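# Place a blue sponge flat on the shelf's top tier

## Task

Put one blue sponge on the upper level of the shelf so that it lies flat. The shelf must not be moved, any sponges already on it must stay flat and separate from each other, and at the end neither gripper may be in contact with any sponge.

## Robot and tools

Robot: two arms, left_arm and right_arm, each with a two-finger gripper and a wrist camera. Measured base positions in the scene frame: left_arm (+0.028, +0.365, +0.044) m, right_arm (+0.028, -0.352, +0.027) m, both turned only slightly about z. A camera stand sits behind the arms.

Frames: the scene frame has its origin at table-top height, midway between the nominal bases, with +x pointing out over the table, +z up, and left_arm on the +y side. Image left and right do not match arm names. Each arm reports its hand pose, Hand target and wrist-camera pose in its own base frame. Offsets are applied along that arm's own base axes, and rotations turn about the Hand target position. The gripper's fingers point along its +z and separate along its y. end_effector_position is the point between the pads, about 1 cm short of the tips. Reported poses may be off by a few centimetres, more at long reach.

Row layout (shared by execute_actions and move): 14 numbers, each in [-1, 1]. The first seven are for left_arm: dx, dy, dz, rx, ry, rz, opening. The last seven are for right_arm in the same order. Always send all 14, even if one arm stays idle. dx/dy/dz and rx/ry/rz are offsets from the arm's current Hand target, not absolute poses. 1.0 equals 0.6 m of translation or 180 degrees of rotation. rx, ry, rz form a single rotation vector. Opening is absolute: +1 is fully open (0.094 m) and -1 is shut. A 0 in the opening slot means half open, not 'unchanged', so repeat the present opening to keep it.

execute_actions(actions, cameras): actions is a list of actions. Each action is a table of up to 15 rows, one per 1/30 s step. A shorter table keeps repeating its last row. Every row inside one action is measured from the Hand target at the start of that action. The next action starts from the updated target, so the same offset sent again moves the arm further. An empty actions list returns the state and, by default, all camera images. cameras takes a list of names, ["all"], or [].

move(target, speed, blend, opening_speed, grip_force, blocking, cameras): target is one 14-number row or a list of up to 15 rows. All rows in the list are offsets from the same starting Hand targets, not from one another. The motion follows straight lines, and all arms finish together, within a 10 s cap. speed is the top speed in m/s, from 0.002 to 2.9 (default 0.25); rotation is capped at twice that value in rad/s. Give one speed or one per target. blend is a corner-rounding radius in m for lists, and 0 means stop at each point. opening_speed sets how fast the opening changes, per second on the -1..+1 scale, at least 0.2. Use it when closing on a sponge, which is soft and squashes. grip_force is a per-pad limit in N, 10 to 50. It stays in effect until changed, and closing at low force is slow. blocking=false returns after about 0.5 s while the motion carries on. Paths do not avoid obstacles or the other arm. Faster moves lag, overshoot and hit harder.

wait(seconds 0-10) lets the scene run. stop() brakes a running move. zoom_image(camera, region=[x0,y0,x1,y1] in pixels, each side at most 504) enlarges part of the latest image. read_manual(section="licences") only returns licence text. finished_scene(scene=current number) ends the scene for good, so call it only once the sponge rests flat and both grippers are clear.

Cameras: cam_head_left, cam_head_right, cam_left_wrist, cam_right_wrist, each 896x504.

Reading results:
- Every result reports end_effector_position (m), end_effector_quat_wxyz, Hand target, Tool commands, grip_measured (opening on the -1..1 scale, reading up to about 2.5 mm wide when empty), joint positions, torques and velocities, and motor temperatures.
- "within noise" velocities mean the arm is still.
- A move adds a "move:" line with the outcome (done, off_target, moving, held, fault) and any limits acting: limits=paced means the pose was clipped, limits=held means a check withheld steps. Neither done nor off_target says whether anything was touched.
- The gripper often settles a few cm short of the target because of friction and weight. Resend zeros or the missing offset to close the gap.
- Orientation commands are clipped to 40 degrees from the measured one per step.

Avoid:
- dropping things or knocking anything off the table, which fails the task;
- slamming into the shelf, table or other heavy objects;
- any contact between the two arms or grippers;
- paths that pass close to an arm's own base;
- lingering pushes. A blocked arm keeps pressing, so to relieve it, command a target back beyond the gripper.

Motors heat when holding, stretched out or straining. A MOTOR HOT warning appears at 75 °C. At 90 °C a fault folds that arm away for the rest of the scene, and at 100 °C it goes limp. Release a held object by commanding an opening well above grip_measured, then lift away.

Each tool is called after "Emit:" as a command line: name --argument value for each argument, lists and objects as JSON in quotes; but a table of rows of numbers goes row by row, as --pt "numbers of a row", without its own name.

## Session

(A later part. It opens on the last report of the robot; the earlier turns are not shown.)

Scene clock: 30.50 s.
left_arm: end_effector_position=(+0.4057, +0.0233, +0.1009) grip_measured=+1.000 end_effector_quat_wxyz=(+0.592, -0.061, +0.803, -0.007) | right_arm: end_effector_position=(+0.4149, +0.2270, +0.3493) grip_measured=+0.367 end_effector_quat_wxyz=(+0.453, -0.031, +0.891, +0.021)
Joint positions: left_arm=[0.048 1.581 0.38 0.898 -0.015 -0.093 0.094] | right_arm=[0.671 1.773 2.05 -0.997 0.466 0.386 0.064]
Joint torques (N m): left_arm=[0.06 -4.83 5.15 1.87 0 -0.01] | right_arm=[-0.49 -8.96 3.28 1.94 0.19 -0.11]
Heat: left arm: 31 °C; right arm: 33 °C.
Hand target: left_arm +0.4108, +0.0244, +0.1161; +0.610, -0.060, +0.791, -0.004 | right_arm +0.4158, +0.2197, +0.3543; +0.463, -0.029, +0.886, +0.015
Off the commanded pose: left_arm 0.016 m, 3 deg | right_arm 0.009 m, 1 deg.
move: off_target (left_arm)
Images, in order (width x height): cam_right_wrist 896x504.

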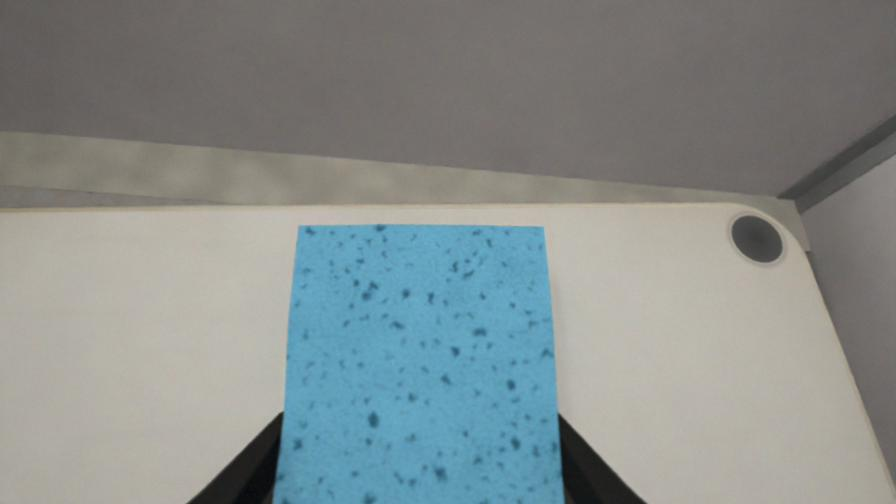

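Emit:
move --pt "0 0 0 0 0 0 1 0 0 0 0 0 0 0.25" --pt "0 0 0 0 0 0 1 0 0 0 0 0 0 1" --speed 0.05 --opening_speed 0.6

Emit:
move --pt "0 0 0 0 0 0 1 -0.08 0 0.1 0 0 0 1" --pt "0 0 0 0 0 0 1 -0.22 0 0.14 0 0 0 1" --speed 0.12 --blend '[0.02,0]' --cameras '["all"]'

Scene clock: 33.37 s.
left_arm: end_effector_position=(+0.4057, +0.0233, +0.1009) grip_measured=+1.000 end_effector_quat_wxyz=(+0.592, -0.061, +0.803, -0.007) | right_arm: end_effector_position=(+0.4180, +0.2207, +0.3477) grip_measured=+0.997 end_effector_quat_wxyz=(+0.452, -0.026, +0.892, +0.015)
Joint positions: left_arm=[0.048 1.581 0.38 0.898 -0.015 -0.093 0.094] | right_arm=[0.657 1.773 2.045 -0.997 0.469 0.385 0.094]
Joint torques (N m): left_arm=[0.08 -4.82 5.15 1.88 -0.01 -0.01] | right_arm=[-0.28 -8.99 3.62 1.92 0.17 -0.1]
Heat: left arm: 31 °C; right arm: 33 °C.
Hand target: left_arm +0.4108, +0.0244, +0.1161; +0.610, -0.060, +0.791, -0.004 | right_arm +0.4158, +0.2197, +0.3543; +0.463, -0.029, +0.886, +0.015
Off the commanded pose: left_arm 0.016 m, 3 deg | right_arm 0.007 m, 1 deg.
move: off_target (left_arm)

Scene clock: 35.73 s.
left_arm: end_effector_position=(+0.4057, +0.0233, +0.1009) grip_measured=+1.000 end_effector_quat_wxyz=(+0.592, -0.061, +0.803, -0.007) | right_arm: end_effector_position=(+0.2899, +0.2409, +0.4218) grip_measured=+0.997 end_effector_quat_wxyz=(+0.457, -0.052, +0.887, +0.026)
Joint positions: left_arm=[0.048 1.581 0.38 0.898 -0.015 -0.093 0.094] | right_arm=[0.996 1.747 2.424 -1.519 0.679 0.61 0.094]
Joint torques (N m): left_arm=[0.05 -4.85 5.15 1.86 -0.03 -0.01] | right_arm=[0.02 -8.12 5.37 1.08 0.53 0.08]
Heat: left arm: 31 °C; right arm: 32 °C.
Hand target: left_arm +0.4108, +0.0244, +0.1161; +0.610, -0.060, +0.791, -0.004 | right_arm +0.2838, +0.2197, +0.4383; +0.463, -0.029, +0.886, +0.015
Off the commanded pose: left_arm 0.016 m, 3 deg | right_arm 0.028 m, 3 deg.
joint sent to its limit (right arm) — joint 4 (wrist pitch), lower limit. The joint targets are off in position, not in orientation.
move: off_target (left_arm, right_arm)

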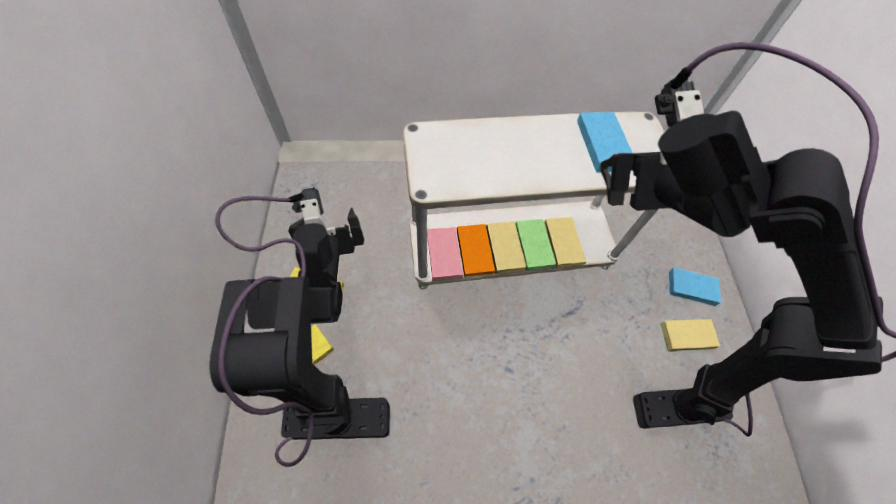

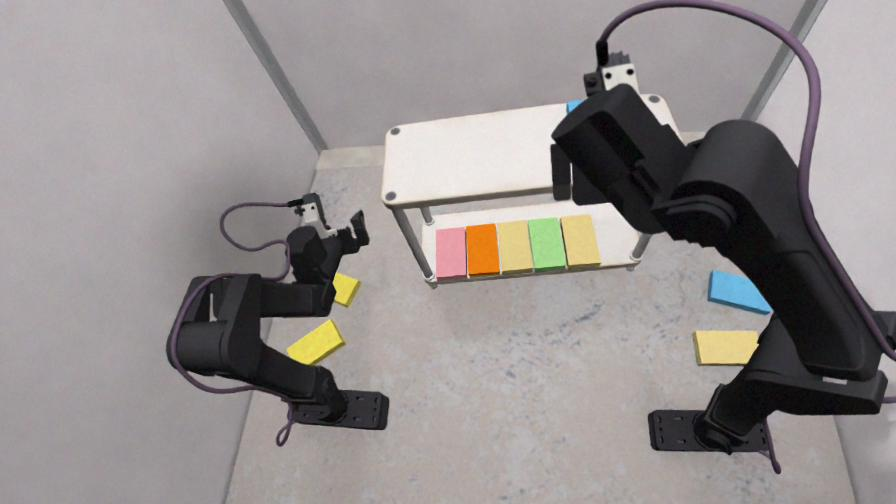

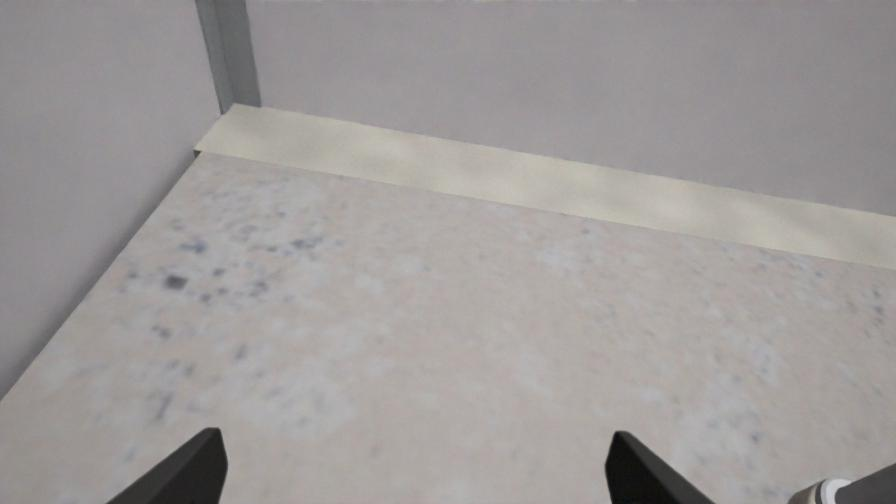

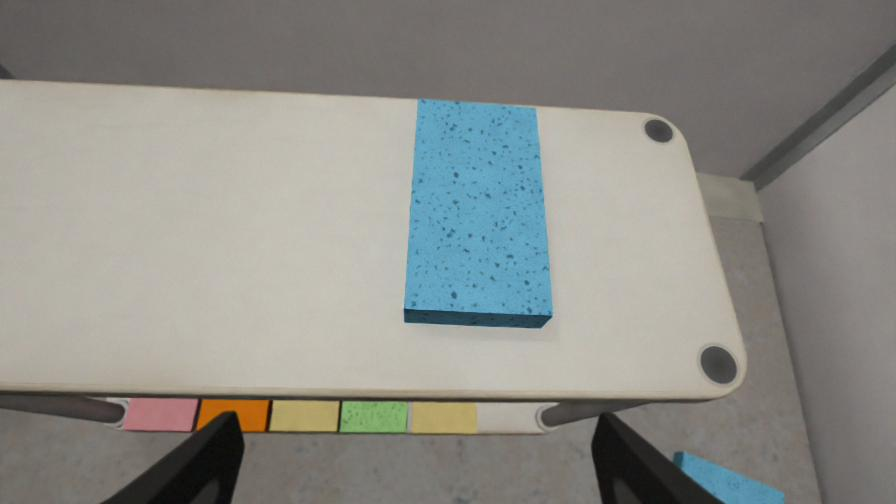

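Emit:
finished_scene --scene 2

The scene is finished: the task was done.


## Next scene

The same job, from a new start.

Emit:
execute_actions --actions '[]'

Scene clock: 0.00 s.
left_arm: end_effector_position=(+0.4081, +0.0457, +0.1046) grip_measured=+1.000 end_effector_quat_wxyz=(+0.570, -0.097, +0.805, +0.133) | right_arm: end_effector_position=(+0.4047, -0.0248, +0.1132) grip_measured=+1.000 end_effector_quat_wxyz=(+0.606, +0.063, +0.791, -0.059)
Joint positions: left_arm=[-0.056 1.587 0.449 0.792 -0.383 -0.025 0.094] | right_arm=[0.02 1.559 0.378 0.914 0.19 0.035 0.094]
Joint velocities: within noise
Joint torques (N m): no reading
Motor temperatures (°C): left_arm=[26 27 28 25 24 27 28] | right_arm=[27 29 26 27 27 28 28]
Heat: left arm: 28 °C; right arm: 29 °C.
Hand target: left_arm +0.4136, +0.0465, +0.1215; +0.590, -0.105, +0.790, +0.131 | right_arm +0.4093, -0.0262, +0.1295; +0.624, +0.070, +0.776, -0.058
Tool commands: left_gripper/opening=+1.0 right_gripper/opening=+1.0

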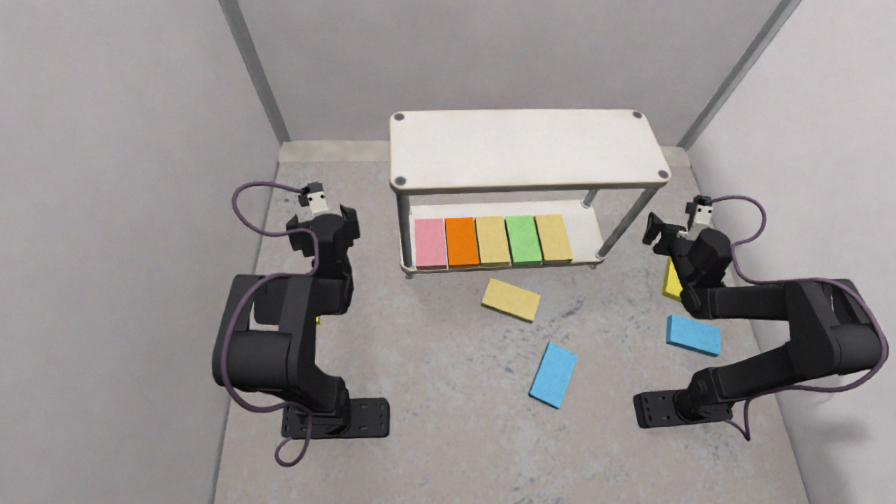

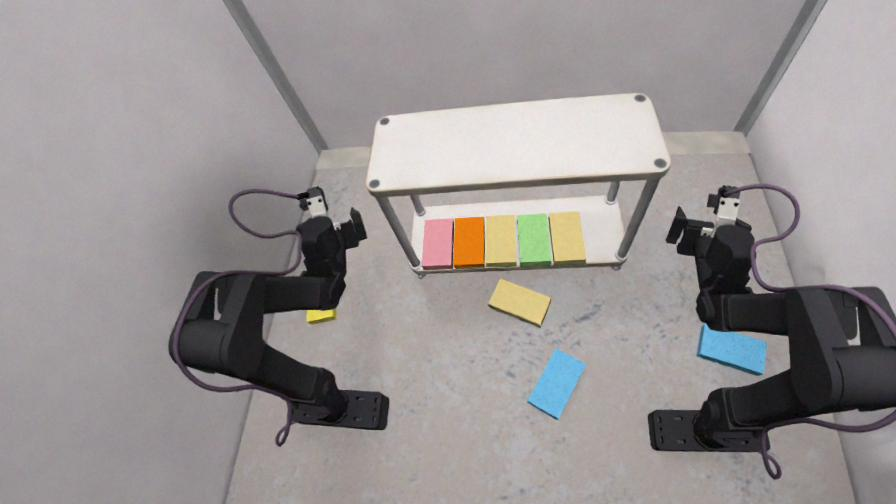

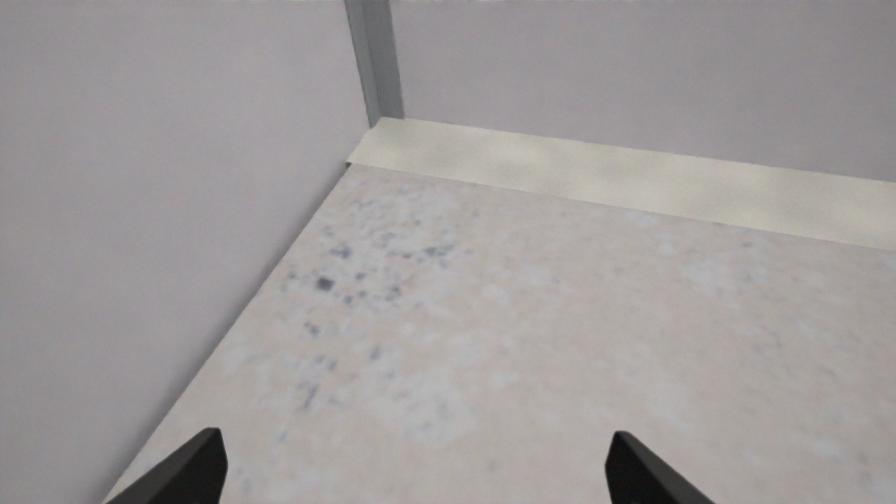

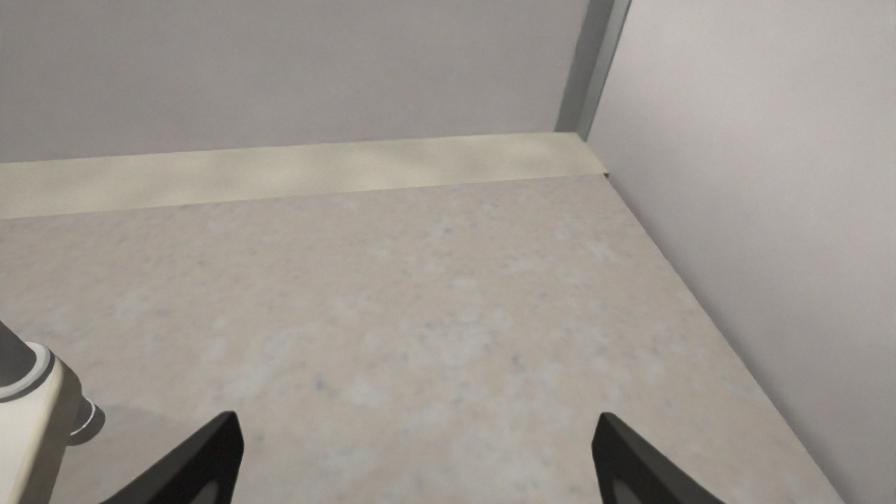

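Emit:
move --pt "0 0 0 0 0 0 1 -0.35 0.377 0.14 -0.249 0.395 0.394 1" --pt "0 0 0 0 0 0 1 -0.535 0.505 0.04 -0.5616 0.1802 0.7272 1" --blend '[0.05,0]' --speed 0.4 --cameras '["all"]'

Scene clock: 7.47 s.
left_arm: end_effector_position=(+0.4081, +0.0457, +0.1046) grip_measured=+1.000 end_effector_quat_wxyz=(+0.570, -0.097, +0.805, +0.133) | right_arm: end_effector_position=(+0.0885, +0.2741, +0.1561) grip_measured=+1.000 end_effector_quat_wxyz=(+0.006, +0.976, -0.219, +0.007)
Joint positions: left_arm=[-0.056 1.587 0.449 0.792 -0.383 -0.025 0.094] | right_arm=[1.264 1.647 1.505 -1.44 0.015 -1.435 0.094]
Joint torques (N m): left_arm=[0.06 -4.88 5.29 1.73 -0.11 -0.02] | right_arm=[-0.03 -6.23 3.73 0.48 -0.15 -0.08]
Heat: left arm: 29 °C; right arm: 29 °C.
Hand target: left_arm +0.4136, +0.0465, +0.1215; +0.590, -0.105, +0.790, +0.131 | right_arm +0.0883, +0.2768, +0.1535; +0.000, +0.976, -0.216, +0.000
Off the commanded pose: left_arm 0.018 m, 3 deg | right_arm 0.004 m, 1 deg.
move: off_target (left_arm)

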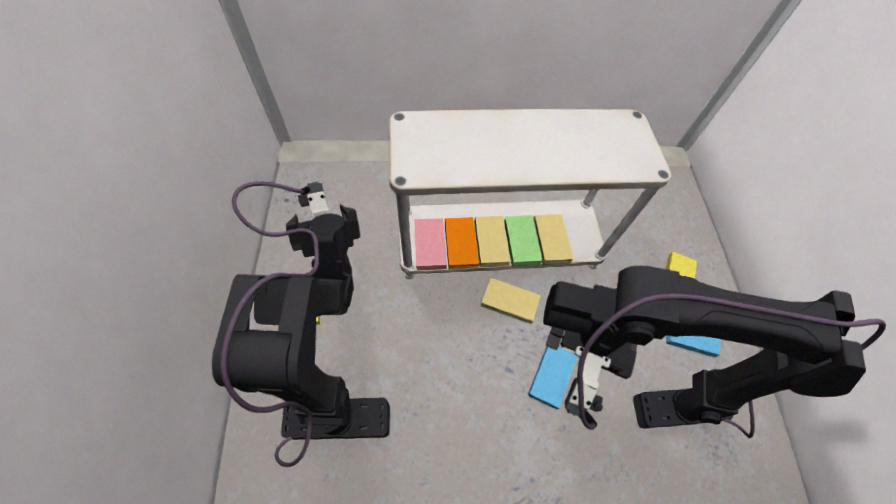

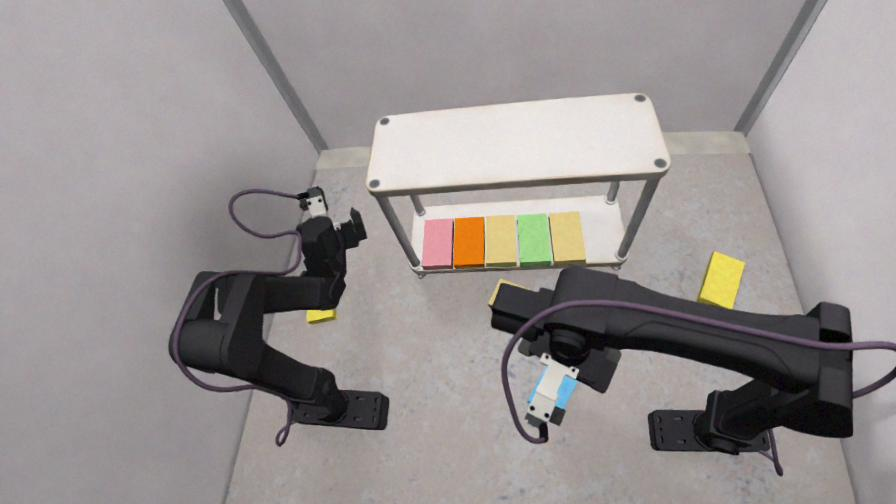

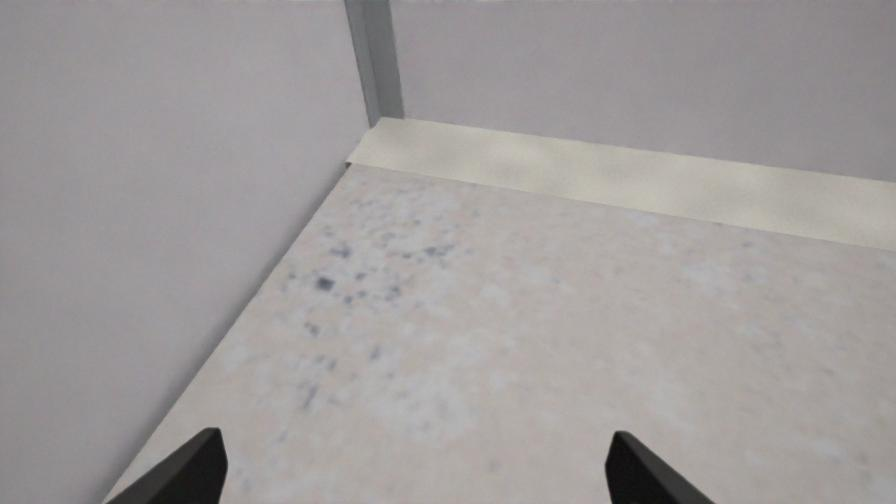

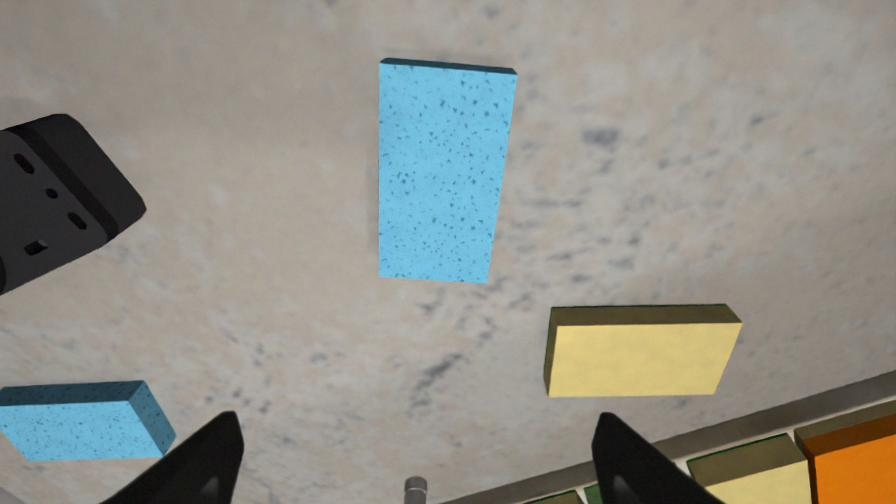

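Emit:
move --target '[0,0,0,0,0,0,1,-0.023,0.029,-0.165,0,0,-0.02,1]' --speed 0.15 --cameras '["cam_right_wrist"]'

Scene clock: 9.67 s.
left_arm: end_effector_position=(+0.4081, +0.0457, +0.1046) grip_measured=+1.000 end_effector_quat_wxyz=(+0.570, -0.097, +0.805, +0.133) | right_arm: end_effector_position=(+0.0786, +0.2902, +0.0552) grip_measured=+1.000 end_effector_quat_wxyz=(+0.010, +0.968, -0.249, +0.007)
Joint positions: left_arm=[-0.056 1.587 0.449 0.792 -0.383 -0.025 0.094] | right_arm=[1.312 1.739 1.205 -1.055 0.015 -1.326 0.094]
Joint torques (N m): left_arm=[0.05 -4.85 5.33 1.73 -0.11 -0.04] | right_arm=[0.34 -7.09 3.71 0.47 -0.14 0.06]
Heat: left arm: 29 °C; right arm: 29 °C.
Hand target: left_arm +0.4136, +0.0465, +0.1215; +0.590, -0.105, +0.790, +0.131 | right_arm +0.0745, +0.2942, +0.0545; +0.000, +0.969, -0.247, +0.000
Off the commanded pose: left_arm 0.018 m, 3 deg | right_arm 0.006 m, 1 deg.
move: off_target (left_arm)
Images, in order (width x height): cam_right_wrist 896x504.

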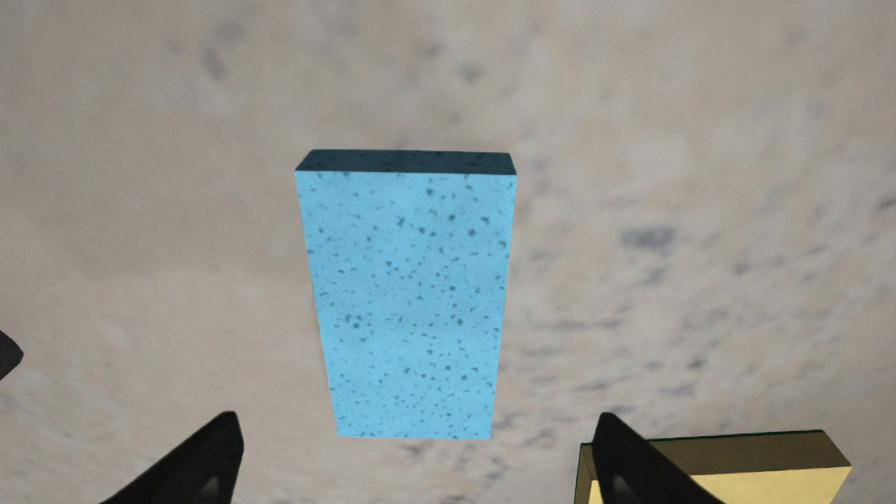

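Emit:
move --pt "0 0 0 0 0 0 1 -0.0135 0.003 -0.105 0 0 0 1" --pt "0 0 0 0 0 0 1 -0.0135 0.003 -0.105 0 0 0 0.25" --speed 0.1 --opening_speed 0.6 --cameras '["cam_right_wrist"]'

Scene clock: 13.43 s.
left_arm: end_effector_position=(+0.4081, +0.0457, +0.1046) grip_measured=+1.000 end_effector_quat_wxyz=(+0.570, -0.097, +0.805, +0.133) | right_arm: end_effector_position=(+0.0719, +0.2918, -0.0074) grip_measured=+0.350 end_effector_quat_wxyz=(+0.009, +0.968, -0.251, +0.007)
Joint positions: left_arm=[-0.056 1.587 0.449 0.792 -0.383 -0.025 0.094] | right_arm=[1.335 1.836 1.053 -0.805 0.015 -1.298 0.063]
Joint torques (N m): left_arm=[0.02 -4.86 5.3 1.74 -0.11 -0.04] | right_arm=[0.36 -7.15 3.34 0.49 -0.14 0.06]
Heat: left arm: 29 °C; right arm: 30 °C.
Hand target: left_arm +0.4136, +0.0465, +0.1215; +0.590, -0.105, +0.790, +0.131 | right_arm +0.0664, +0.2960, -0.0085; +0.000, +0.969, -0.247, +0.000
Off the commanded pose: left_arm 0.018 m, 3 deg | right_arm 0.007 m, 1 deg.
move: off_target (left_arm)
Images, in order (width x height): cam_right_wrist 896x504.

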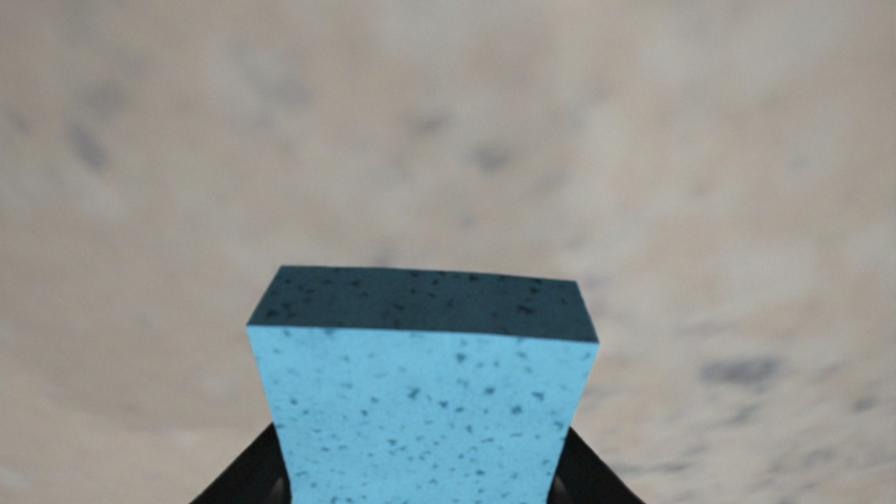

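Emit:
move --pt "0 0 0 0 0 0 1 0 0 0.11 0 0 0 0.25" --pt "0 0 0 0 0 0 1 0.04 0.2 0.11 0 0 -0.339 0.25" --pt "0 0 0 0 0 0 1 0.04 0.2 0.035 0 0 -0.339 0.25" --speed 0.2 --blend '[0.03,0.02,0]' --cameras '["cam_right_wrist","cam_head_left"]'

Scene clock: 19.13 s.
left_arm: end_effector_position=(+0.4081, +0.0457, +0.1046) grip_measured=+1.000 end_effector_quat_wxyz=(+0.570, -0.097, +0.805, +0.133) | right_arm: end_effector_position=(+0.0967, +0.4087, +0.0118) grip_measured=+0.345 end_effector_quat_wxyz=(+0.008, +0.710, -0.704, +0.014)
Joint positions: left_arm=[-0.056 1.587 0.449 0.792 -0.383 -0.025 0.094] | right_arm=[1.342 2.238 1.741 -1.103 0.015 -0.237 0.063]
Joint torques (N m): left_arm=[0.05 -4.85 5.3 1.74 -0.11 -0.04] | right_arm=[0.44 -10.81 3.9 0.52 -0.13 0.07]
Heat: left arm: 29 °C; right arm: 30 °C.
Hand target: left_arm +0.4136, +0.0465, +0.1215; +0.590, -0.105, +0.790, +0.131 | right_arm +0.0904, +0.4160, +0.0125; +0.000, +0.710, -0.705, +0.000
Off the commanded pose: left_arm 0.018 m, 3 deg | right_arm 0.010 m, 2 deg.
move: off_target (left_arm)
Images, in order (width x height): cam_head_left 896x504, cam_right_wrist 896x504.

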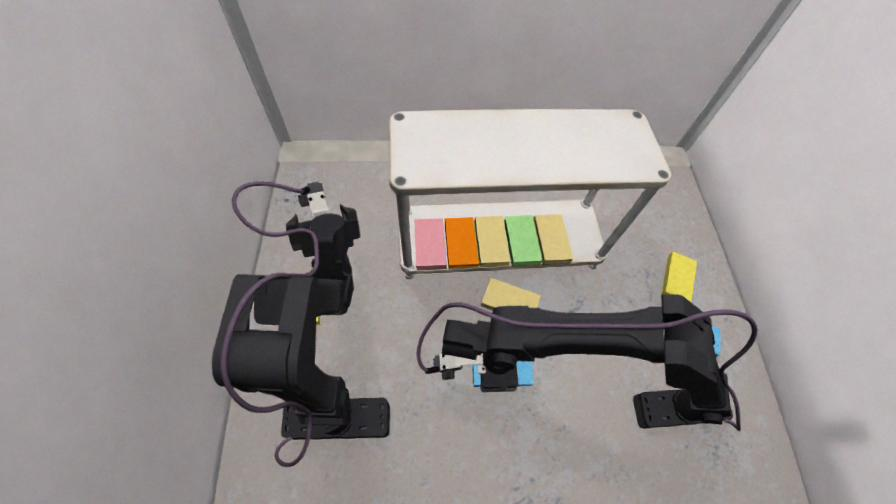

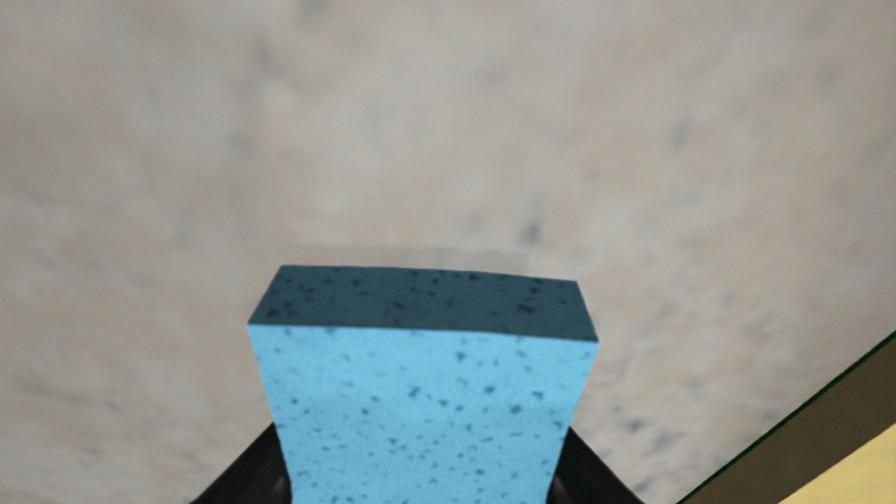

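Emit:
move --pt "0 0 0 0 0 0 1 0 0 -0.034 0 0 0 0.25" --pt "0 0 0 0 0 0 1 0 0 -0.034 0 0 0 1" --speed 0.06 --opening_speed 0.6

Scene clock: 22.07 s.
left_arm: end_effector_position=(+0.4081, +0.0457, +0.1046) grip_measured=+1.000 end_effector_quat_wxyz=(+0.570, -0.097, +0.805, +0.133) | right_arm: end_effector_position=(+0.0967, +0.4115, -0.0029) grip_measured=+0.997 end_effector_quat_wxyz=(+0.002, +0.710, -0.705, +0.008)
Joint positions: left_arm=[-0.056 1.587 0.449 0.792 -0.383 -0.025 0.094] | right_arm=[1.342 2.25 1.702 -1.036 0.012 -0.235 0.094]
Joint torques (N m): left_arm=[0.01 -4.89 5.29 1.74 -0.11 -0.04] | right_arm=[0.43 -10.11 3.55 0.56 -0.12 0.07]
Heat: left arm: 29 °C; right arm: 31 °C.
Hand target: left_arm +0.4136, +0.0465, +0.1215; +0.590, -0.105, +0.790, +0.131 | right_arm +0.0904, +0.4160, -0.0079; +0.000, +0.710, -0.705, +0.000
Off the commanded pose: left_arm 0.018 m, 3 deg | right_arm 0.009 m, 1 deg.
move: off_target (left_arm); target 2's new opening was sent with right_arm's hand 0.011 m and 2 deg from that target

Emit:
move --pt "0 0 0 0 0 0 1 0 0 0.12 0 0 0 1" --pt "0 0 0 0 0 0 1 0 -0.025 0.15 0.3056 0 0 1" --speed 0.2 --blend '[0.01,0]' --cameras '["cam_right_wrist"]'

Scene clock: 26.17 s.
left_arm: end_effector_position=(+0.4081, +0.0457, +0.1046) grip_measured=+1.000 end_effector_quat_wxyz=(+0.570, -0.097, +0.805, +0.133) | right_arm: end_effector_position=(+0.0878, +0.3943, +0.0650) grip_measured=+0.997 end_effector_quat_wxyz=(-0.302, +0.642, -0.637, -0.302)
Joint positions: left_arm=[-0.056 1.587 0.449 0.792 -0.383 -0.025 0.094] | right_arm=[1.234 1.569 0.658 0.192 -0.261 -0.226 0.094]
Joint torques (N m): left_arm=[0.02 -4.88 5.31 1.74 -0.11 -0.05] | right_arm=[-0.44 -7.21 3.81 2.44 -0.31 0.06]
Heat: left arm: 29 °C; right arm: 32 °C.
Hand target: left_arm +0.4136, +0.0465, +0.1215; +0.590, -0.105, +0.790, +0.131 | right_arm +0.0904, +0.4010, +0.0821; -0.328, +0.629, -0.625, -0.326
Off the commanded pose: left_arm 0.018 m, 3 deg | right_arm 0.019 m, 5 deg.
move: off_target (left_arm, right_arm)
Images, in order (width x height): cam_right_wrist 896x504.

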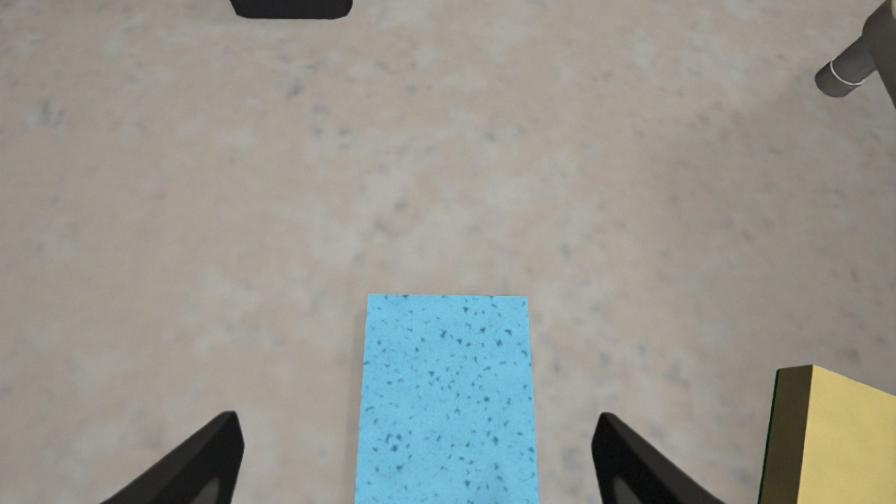

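Emit:
move --pt "0 0 0 0 0 0 1 0.015 -0.015 -0.02 0 0 0 1" --pt "0 0 0 0 0 0 1 0.015 -0.015 -0.132 0 0 0 1" --speed 0.1 --cameras '["cam_right_wrist"]'

Scene clock: 28.87 s.
left_arm: end_effector_position=(+0.4081, +0.0457, +0.1046) grip_measured=+1.000 end_effector_quat_wxyz=(+0.570, -0.097, +0.805, +0.133) | right_arm: end_effector_position=(+0.0979, +0.3859, -0.0068) grip_measured=+0.997 end_effector_quat_wxyz=(-0.309, +0.635, -0.637, -0.308)
Joint positions: left_arm=[-0.056 1.587 0.449 0.792 -0.383 -0.025 0.094] | right_arm=[1.188 1.842 0.522 0.615 -0.295 -0.243 0.094]
Joint torques (N m): left_arm=[0.02 -4.85 5.37 1.74 -0.11 -0.03] | right_arm=[-0.53 -6.09 2.65 2.43 -0.32 -0.02]
Heat: left arm: 29 °C; right arm: 32 °C.
Hand target: left_arm +0.4136, +0.0465, +0.1215; +0.590, -0.105, +0.790, +0.131 | right_arm +0.0994, +0.3920, +0.0029; -0.328, +0.629, -0.625, -0.326
Off the commanded pose: left_arm 0.018 m, 3 deg | right_arm 0.012 m, 3 deg.
move: off_target (left_arm, right_arm)
Images, in order (width x height): cam_right_wrist 896x504.

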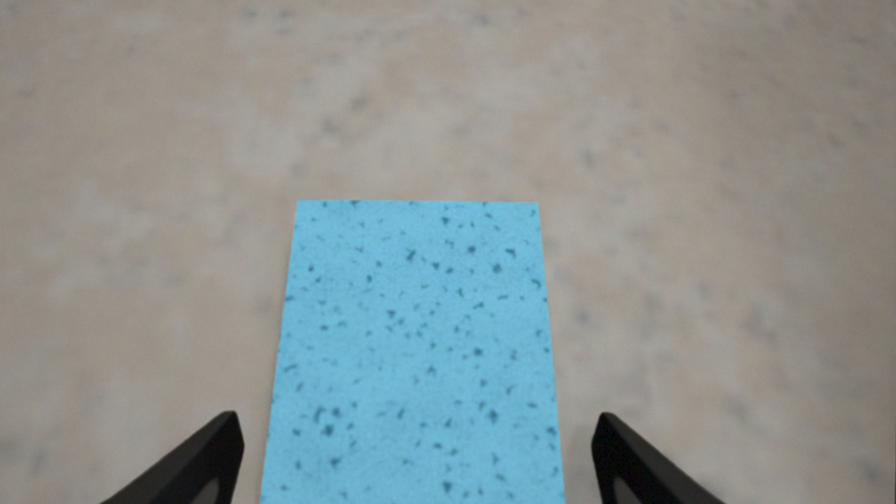

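Emit:
move --pt "0 0 0 0 0 0 1 0 0 0 0 0 0 1" --pt "0 0 0 0 0 0 1 0 0 0 0 0 0 0.25" --speed 0.08 --opening_speed 0.6

Emit:
move --pt "0 0 0 0 0 0 1 0 0 0.12 0 0 0 0.25" --pt "0 0 0 0 0 0 1 0.084 0.03 0.5 0 0 -0.05 0.25" --pt "0 0 0 0 0 0 1 0.25 -0.187 0.72 0 0 -0.25 0.25" --pt "0 0 0 0 0 0 1 0.484 -0.245 0.695 0 0 -0.483 0.25" --speed '[0.1,0.22,0.22,0.2]' --blend '[0.03,0.05,0.05,0]' --cameras '["all"]'

Scene clock: 31.87 s.
left_arm: end_effector_position=(+0.4081, +0.0457, +0.1046) grip_measured=+1.000 end_effector_quat_wxyz=(+0.570, -0.097, +0.805, +0.133) | right_arm: end_effector_position=(+0.0978, +0.3862, -0.0065) grip_measured=+0.368 end_effector_quat_wxyz=(-0.309, +0.635, -0.637, -0.309)
Joint positions: left_arm=[-0.056 1.587 0.449 0.792 -0.383 -0.025 0.094] | right_arm=[1.188 1.842 0.522 0.617 -0.297 -0.243 0.064]
Joint torques (N m): left_arm=[0.02 -4.86 5.33 1.73 -0.11 -0.03] | right_arm=[-0.53 -6.08 2.65 2.43 -0.32 -0.02]
Motor temperatures (°C): left_arm=[26 28 29 30 24 27 28] | right_arm=[27 32 27 30 27 28 28]
Heat: left arm: 30 °C; right arm: 32 °C.
Hand target: left_arm +0.4136, +0.0465, +0.1215; +0.590, -0.105, +0.790, +0.131 | right_arm +0.0994, +0.3920, +0.0029; -0.328, +0.629, -0.625, -0.326
Off the commanded pose: left_arm 0.018 m, 3 deg | right_arm 0.011 m, 3 deg.
move: off_target (left_arm, right_arm); target 2's new opening was sent with right_arm's hand 0.012 m and 3 deg from that target

Scene clock: 38.40 s.
left_arm: end_effector_position=(+0.4081, +0.0457, +0.1046) grip_measured=+1.000 end_effector_quat_wxyz=(+0.570, -0.097, +0.805, +0.133) | right_arm: end_effector_position=(+0.3918, +0.2571, +0.4127) grip_measured=+0.367 end_effector_quat_wxyz=(+0.470, -0.045, +0.881, +0.028)
Joint positions: left_arm=[-0.056 1.587 0.449 0.792 -0.383 -0.025 0.094] | right_arm=[0.778 2.083 2.828 -1.453 0.541 0.423 0.064]
Joint torques (N m): left_arm=[0.08 -4.89 5.26 1.75 -0.12 -0.02] | right_arm=[-0.51 -8.09 6.43 1.26 0.38 0.07]
Heat: left arm: 30 °C; right arm: 32 °C.
Hand target: left_arm +0.4136, +0.0465, +0.1215; +0.590, -0.105, +0.790, +0.131 | right_arm +0.3898, +0.2450, +0.4199; +0.462, -0.027, +0.886, +0.011
Off the commanded pose: left_arm 0.018 m, 3 deg | right_arm 0.014 m, 3 deg.
elbow stopped short (right arm): the move would have taken joint 3 (elbow) straighter than the controller allows.
move: off_target (left_arm, right_arm)

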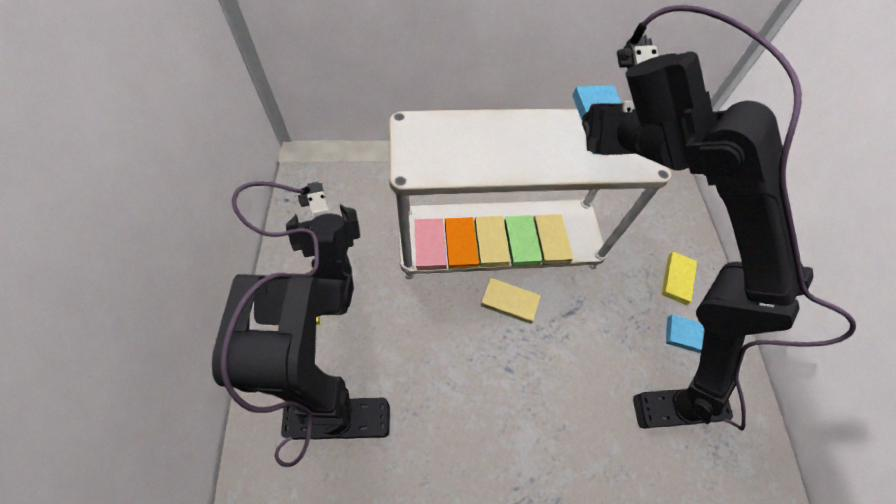

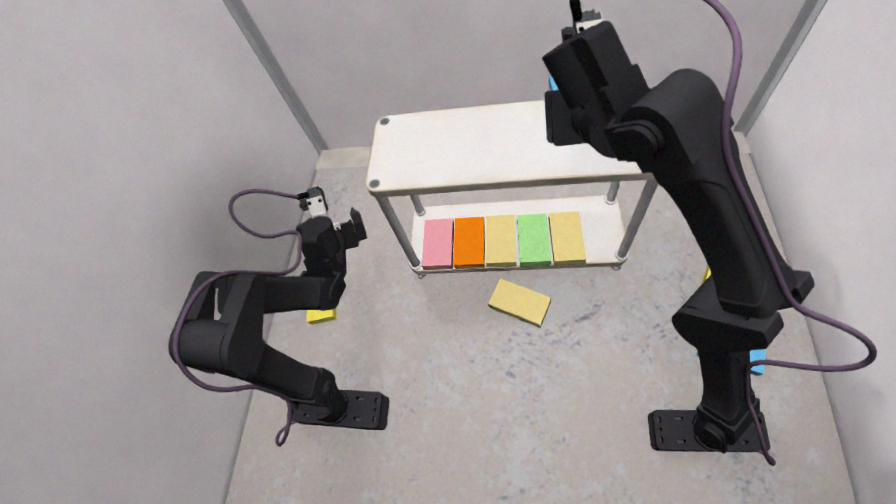

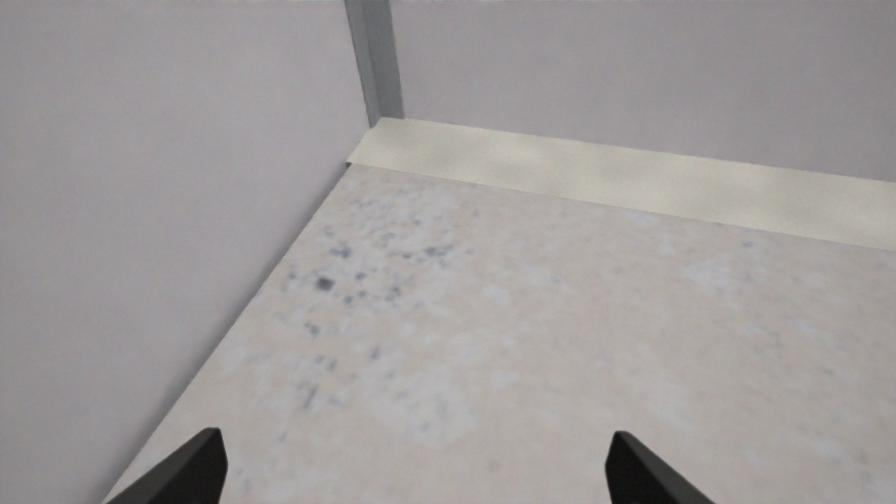

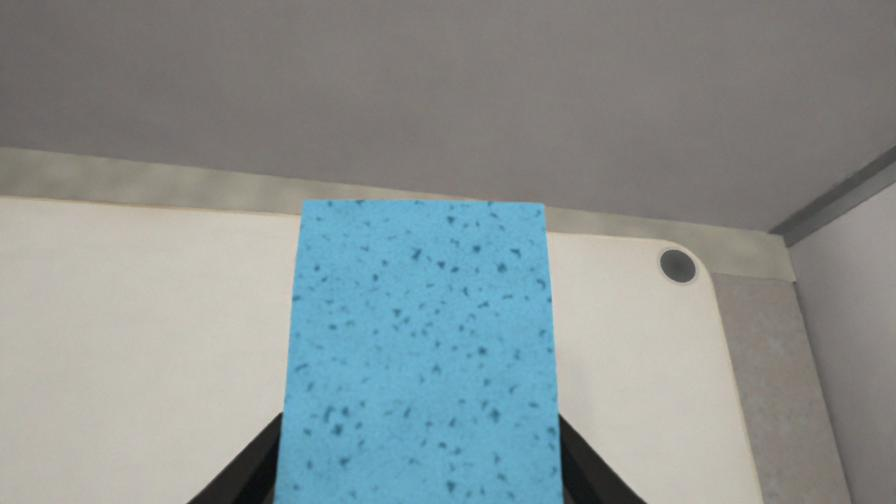

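Emit:
move --pt "0 0 0 0 0 0 1 0.039 0 -0.015 0 0 -0.017 0.25" --pt "0 0 0 0 0 0 1 0.039 0 -0.075 0 0 -0.017 0.25" --speed 0.12 --blend '[0.01,0]' --cameras '["cam_right_wrist","cam_head_left"]'

Scene clock: 40.63 s.
left_arm: end_effector_position=(+0.4081, +0.0457, +0.1046) grip_measured=+1.000 end_effector_quat_wxyz=(+0.570, -0.097, +0.805, +0.133) | right_arm: end_effector_position=(+0.4125, +0.2503, +0.3493) grip_measured=+0.366 end_effector_quat_wxyz=(+0.429, -0.015, +0.903, -0.019)
Joint positions: left_arm=[-0.056 1.587 0.449 0.792 -0.383 -0.025 0.094] | right_arm=[0.747 1.997 2.429 -1.282 0.573 0.492 0.064]
Joint torques (N m): left_arm=[0.06 -4.86 5.26 1.73 -0.11 -0.04] | right_arm=[-0.36 -11.77 3.49 2.08 0.28 -0.08]
Heat: left arm: 30 °C; right arm: 32 °C.
Hand target: left_arm +0.4136, +0.0465, +0.1215; +0.590, -0.105, +0.790, +0.131 | right_arm +0.4132, +0.2450, +0.3749; +0.462, -0.003, +0.887, -0.001
Off the commanded pose: left_arm 0.018 m, 3 deg | right_arm 0.026 m, 5 deg.
elbow stopped short (right arm): the move would have taken joint 3 (elbow) straighter than the controller allows.
move: off_target (left_arm, right_arm)
Images, in order (width x height): cam_head_left 896x504, cam_right_wrist 896x504.

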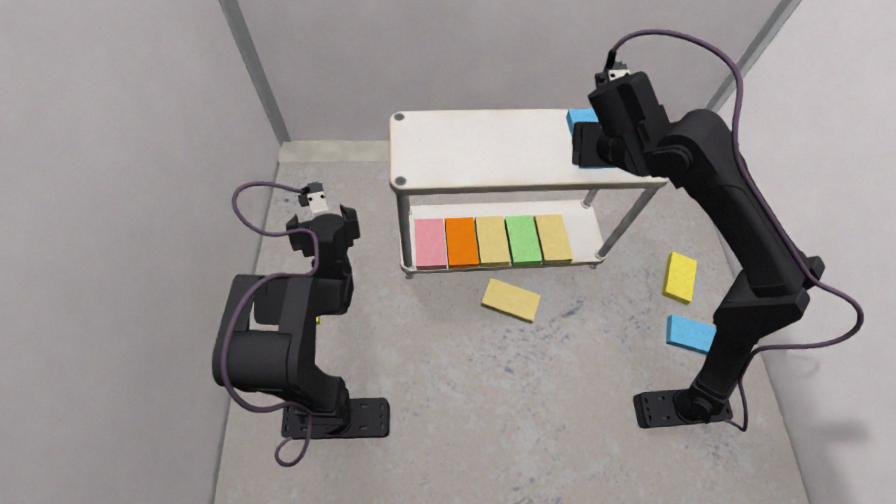

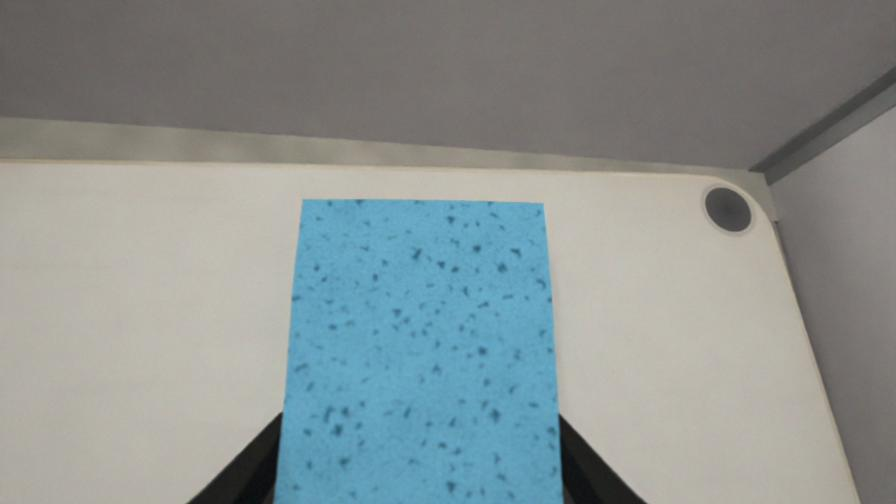

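Emit:
move --pt "0 0 0 0 0 0 1 0 0 -0.01 0 0 0 0.25" --pt "0 0 0 0 0 0 1 0 0 -0.01 0 0 0 1" --speed 0.05 --opening_speed 0.6 --cameras '["cam_right_wrist"]'

Scene clock: 43.60 s.
left_arm: end_effector_position=(+0.4081, +0.0457, +0.1046) grip_measured=+1.000 end_effector_quat_wxyz=(+0.570, -0.097, +0.805, +0.133) | right_arm: end_effector_position=(+0.4144, +0.2471, +0.3488) grip_measured=+0.997 end_effector_quat_wxyz=(+0.435, -0.009, +0.900, -0.015)
Joint positions: left_arm=[-0.056 1.587 0.449 0.792 -0.383 -0.025 0.094] | right_arm=[0.74 1.96 2.355 -1.226 0.573 0.492 0.094]
Joint torques (N m): left_arm=[0.03 -4.89 5.26 1.74 -0.11 -0.02] | right_arm=[-0.35 -11.12 3.59 1.99 0.27 -0.07]
Heat: left arm: 30 °C; right arm: 33 °C.
Hand target: left_arm +0.4136, +0.0465, +0.1215; +0.590, -0.105, +0.790, +0.131 | right_arm +0.4132, +0.2450, +0.3689; +0.462, -0.003, +0.887, -0.001
Off the commanded pose: left_arm 0.018 m, 3 deg | right_arm 0.020 m, 4 deg.
move: off_target (left_arm, right_arm); target 2's new opening was sent with right_arm's hand 0.020 m and 4 deg from that target
Images, in order (width x height): cam_right_wrist 896x504.

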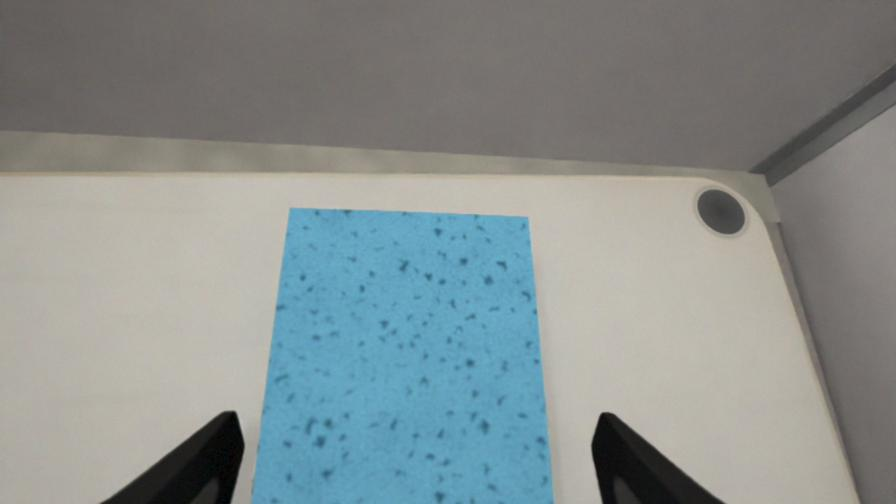

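Emit:
move --pt "0 0 0 0 0 0 1 -0.08 0 0.1 0 0 0 1" --pt "0 0 0 0 0 0 1 -0.19 0 0.12 0 0 0 1" --speed 0.12 --blend '[0.02,0]' --cameras '["cam_right_wrist","cam_head_left"]'

Scene clock: 45.97 s.
left_arm: end_effector_position=(+0.4081, +0.0457, +0.1046) grip_measured=+1.000 end_effector_quat_wxyz=(+0.570, -0.097, +0.805, +0.133) | right_arm: end_effector_position=(+0.3033, +0.2640, +0.4345) grip_measured=+0.997 end_effector_quat_wxyz=(+0.487, -0.025, +0.872, +0.037)
Joint positions: left_arm=[-0.056 1.587 0.449 0.792 -0.383 -0.025 0.094] | right_arm=[1.022 1.871 2.6 -1.52 0.743 0.647 0.094]
Joint torques (N m): left_arm=[0.06 -4.88 5.31 1.73 -0.11 -0.02] | right_arm=[-0.02 -8.68 2.76 1.1 0.53 0.07]
Heat: left arm: 30 °C; right arm: 33 °C.
Hand target: left_arm +0.4136, +0.0465, +0.1215; +0.590, -0.105, +0.790, +0.131 | right_arm +0.2992, +0.2450, +0.4409; +0.462, -0.003, +0.887, -0.001
Off the commanded pose: left_arm 0.018 m, 3 deg | right_arm 0.020 m, 6 deg.
joint sent to its limit (right arm) — joint 4 (wrist pitch), lower limit. The joint targets are off in position and orientation.
move: off_target (left_arm, right_arm)
Images, in order (width x height): cam_head_left 896x504, cam_right_wrist 896x504.

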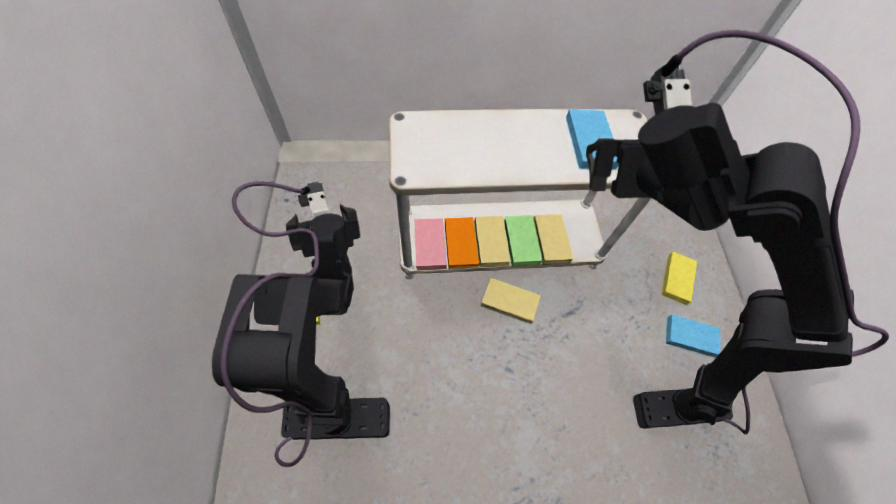

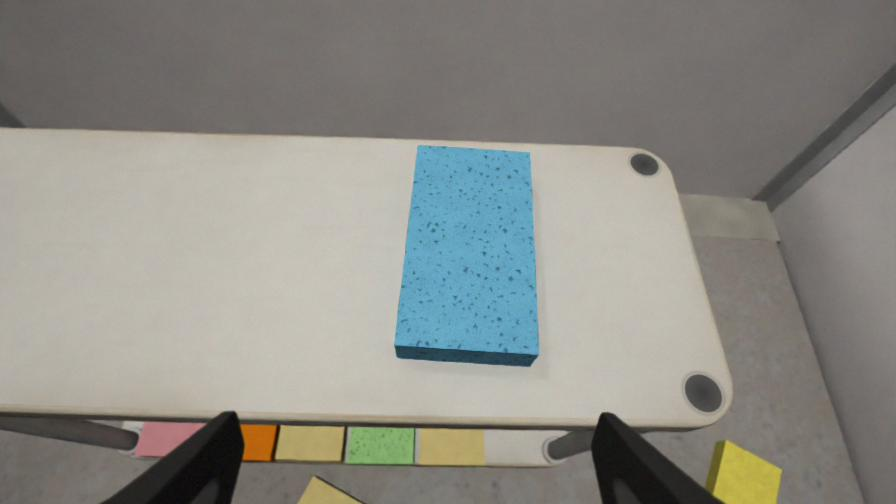

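Emit:
finished_scene --scene 3

The scene is finished: the task was done.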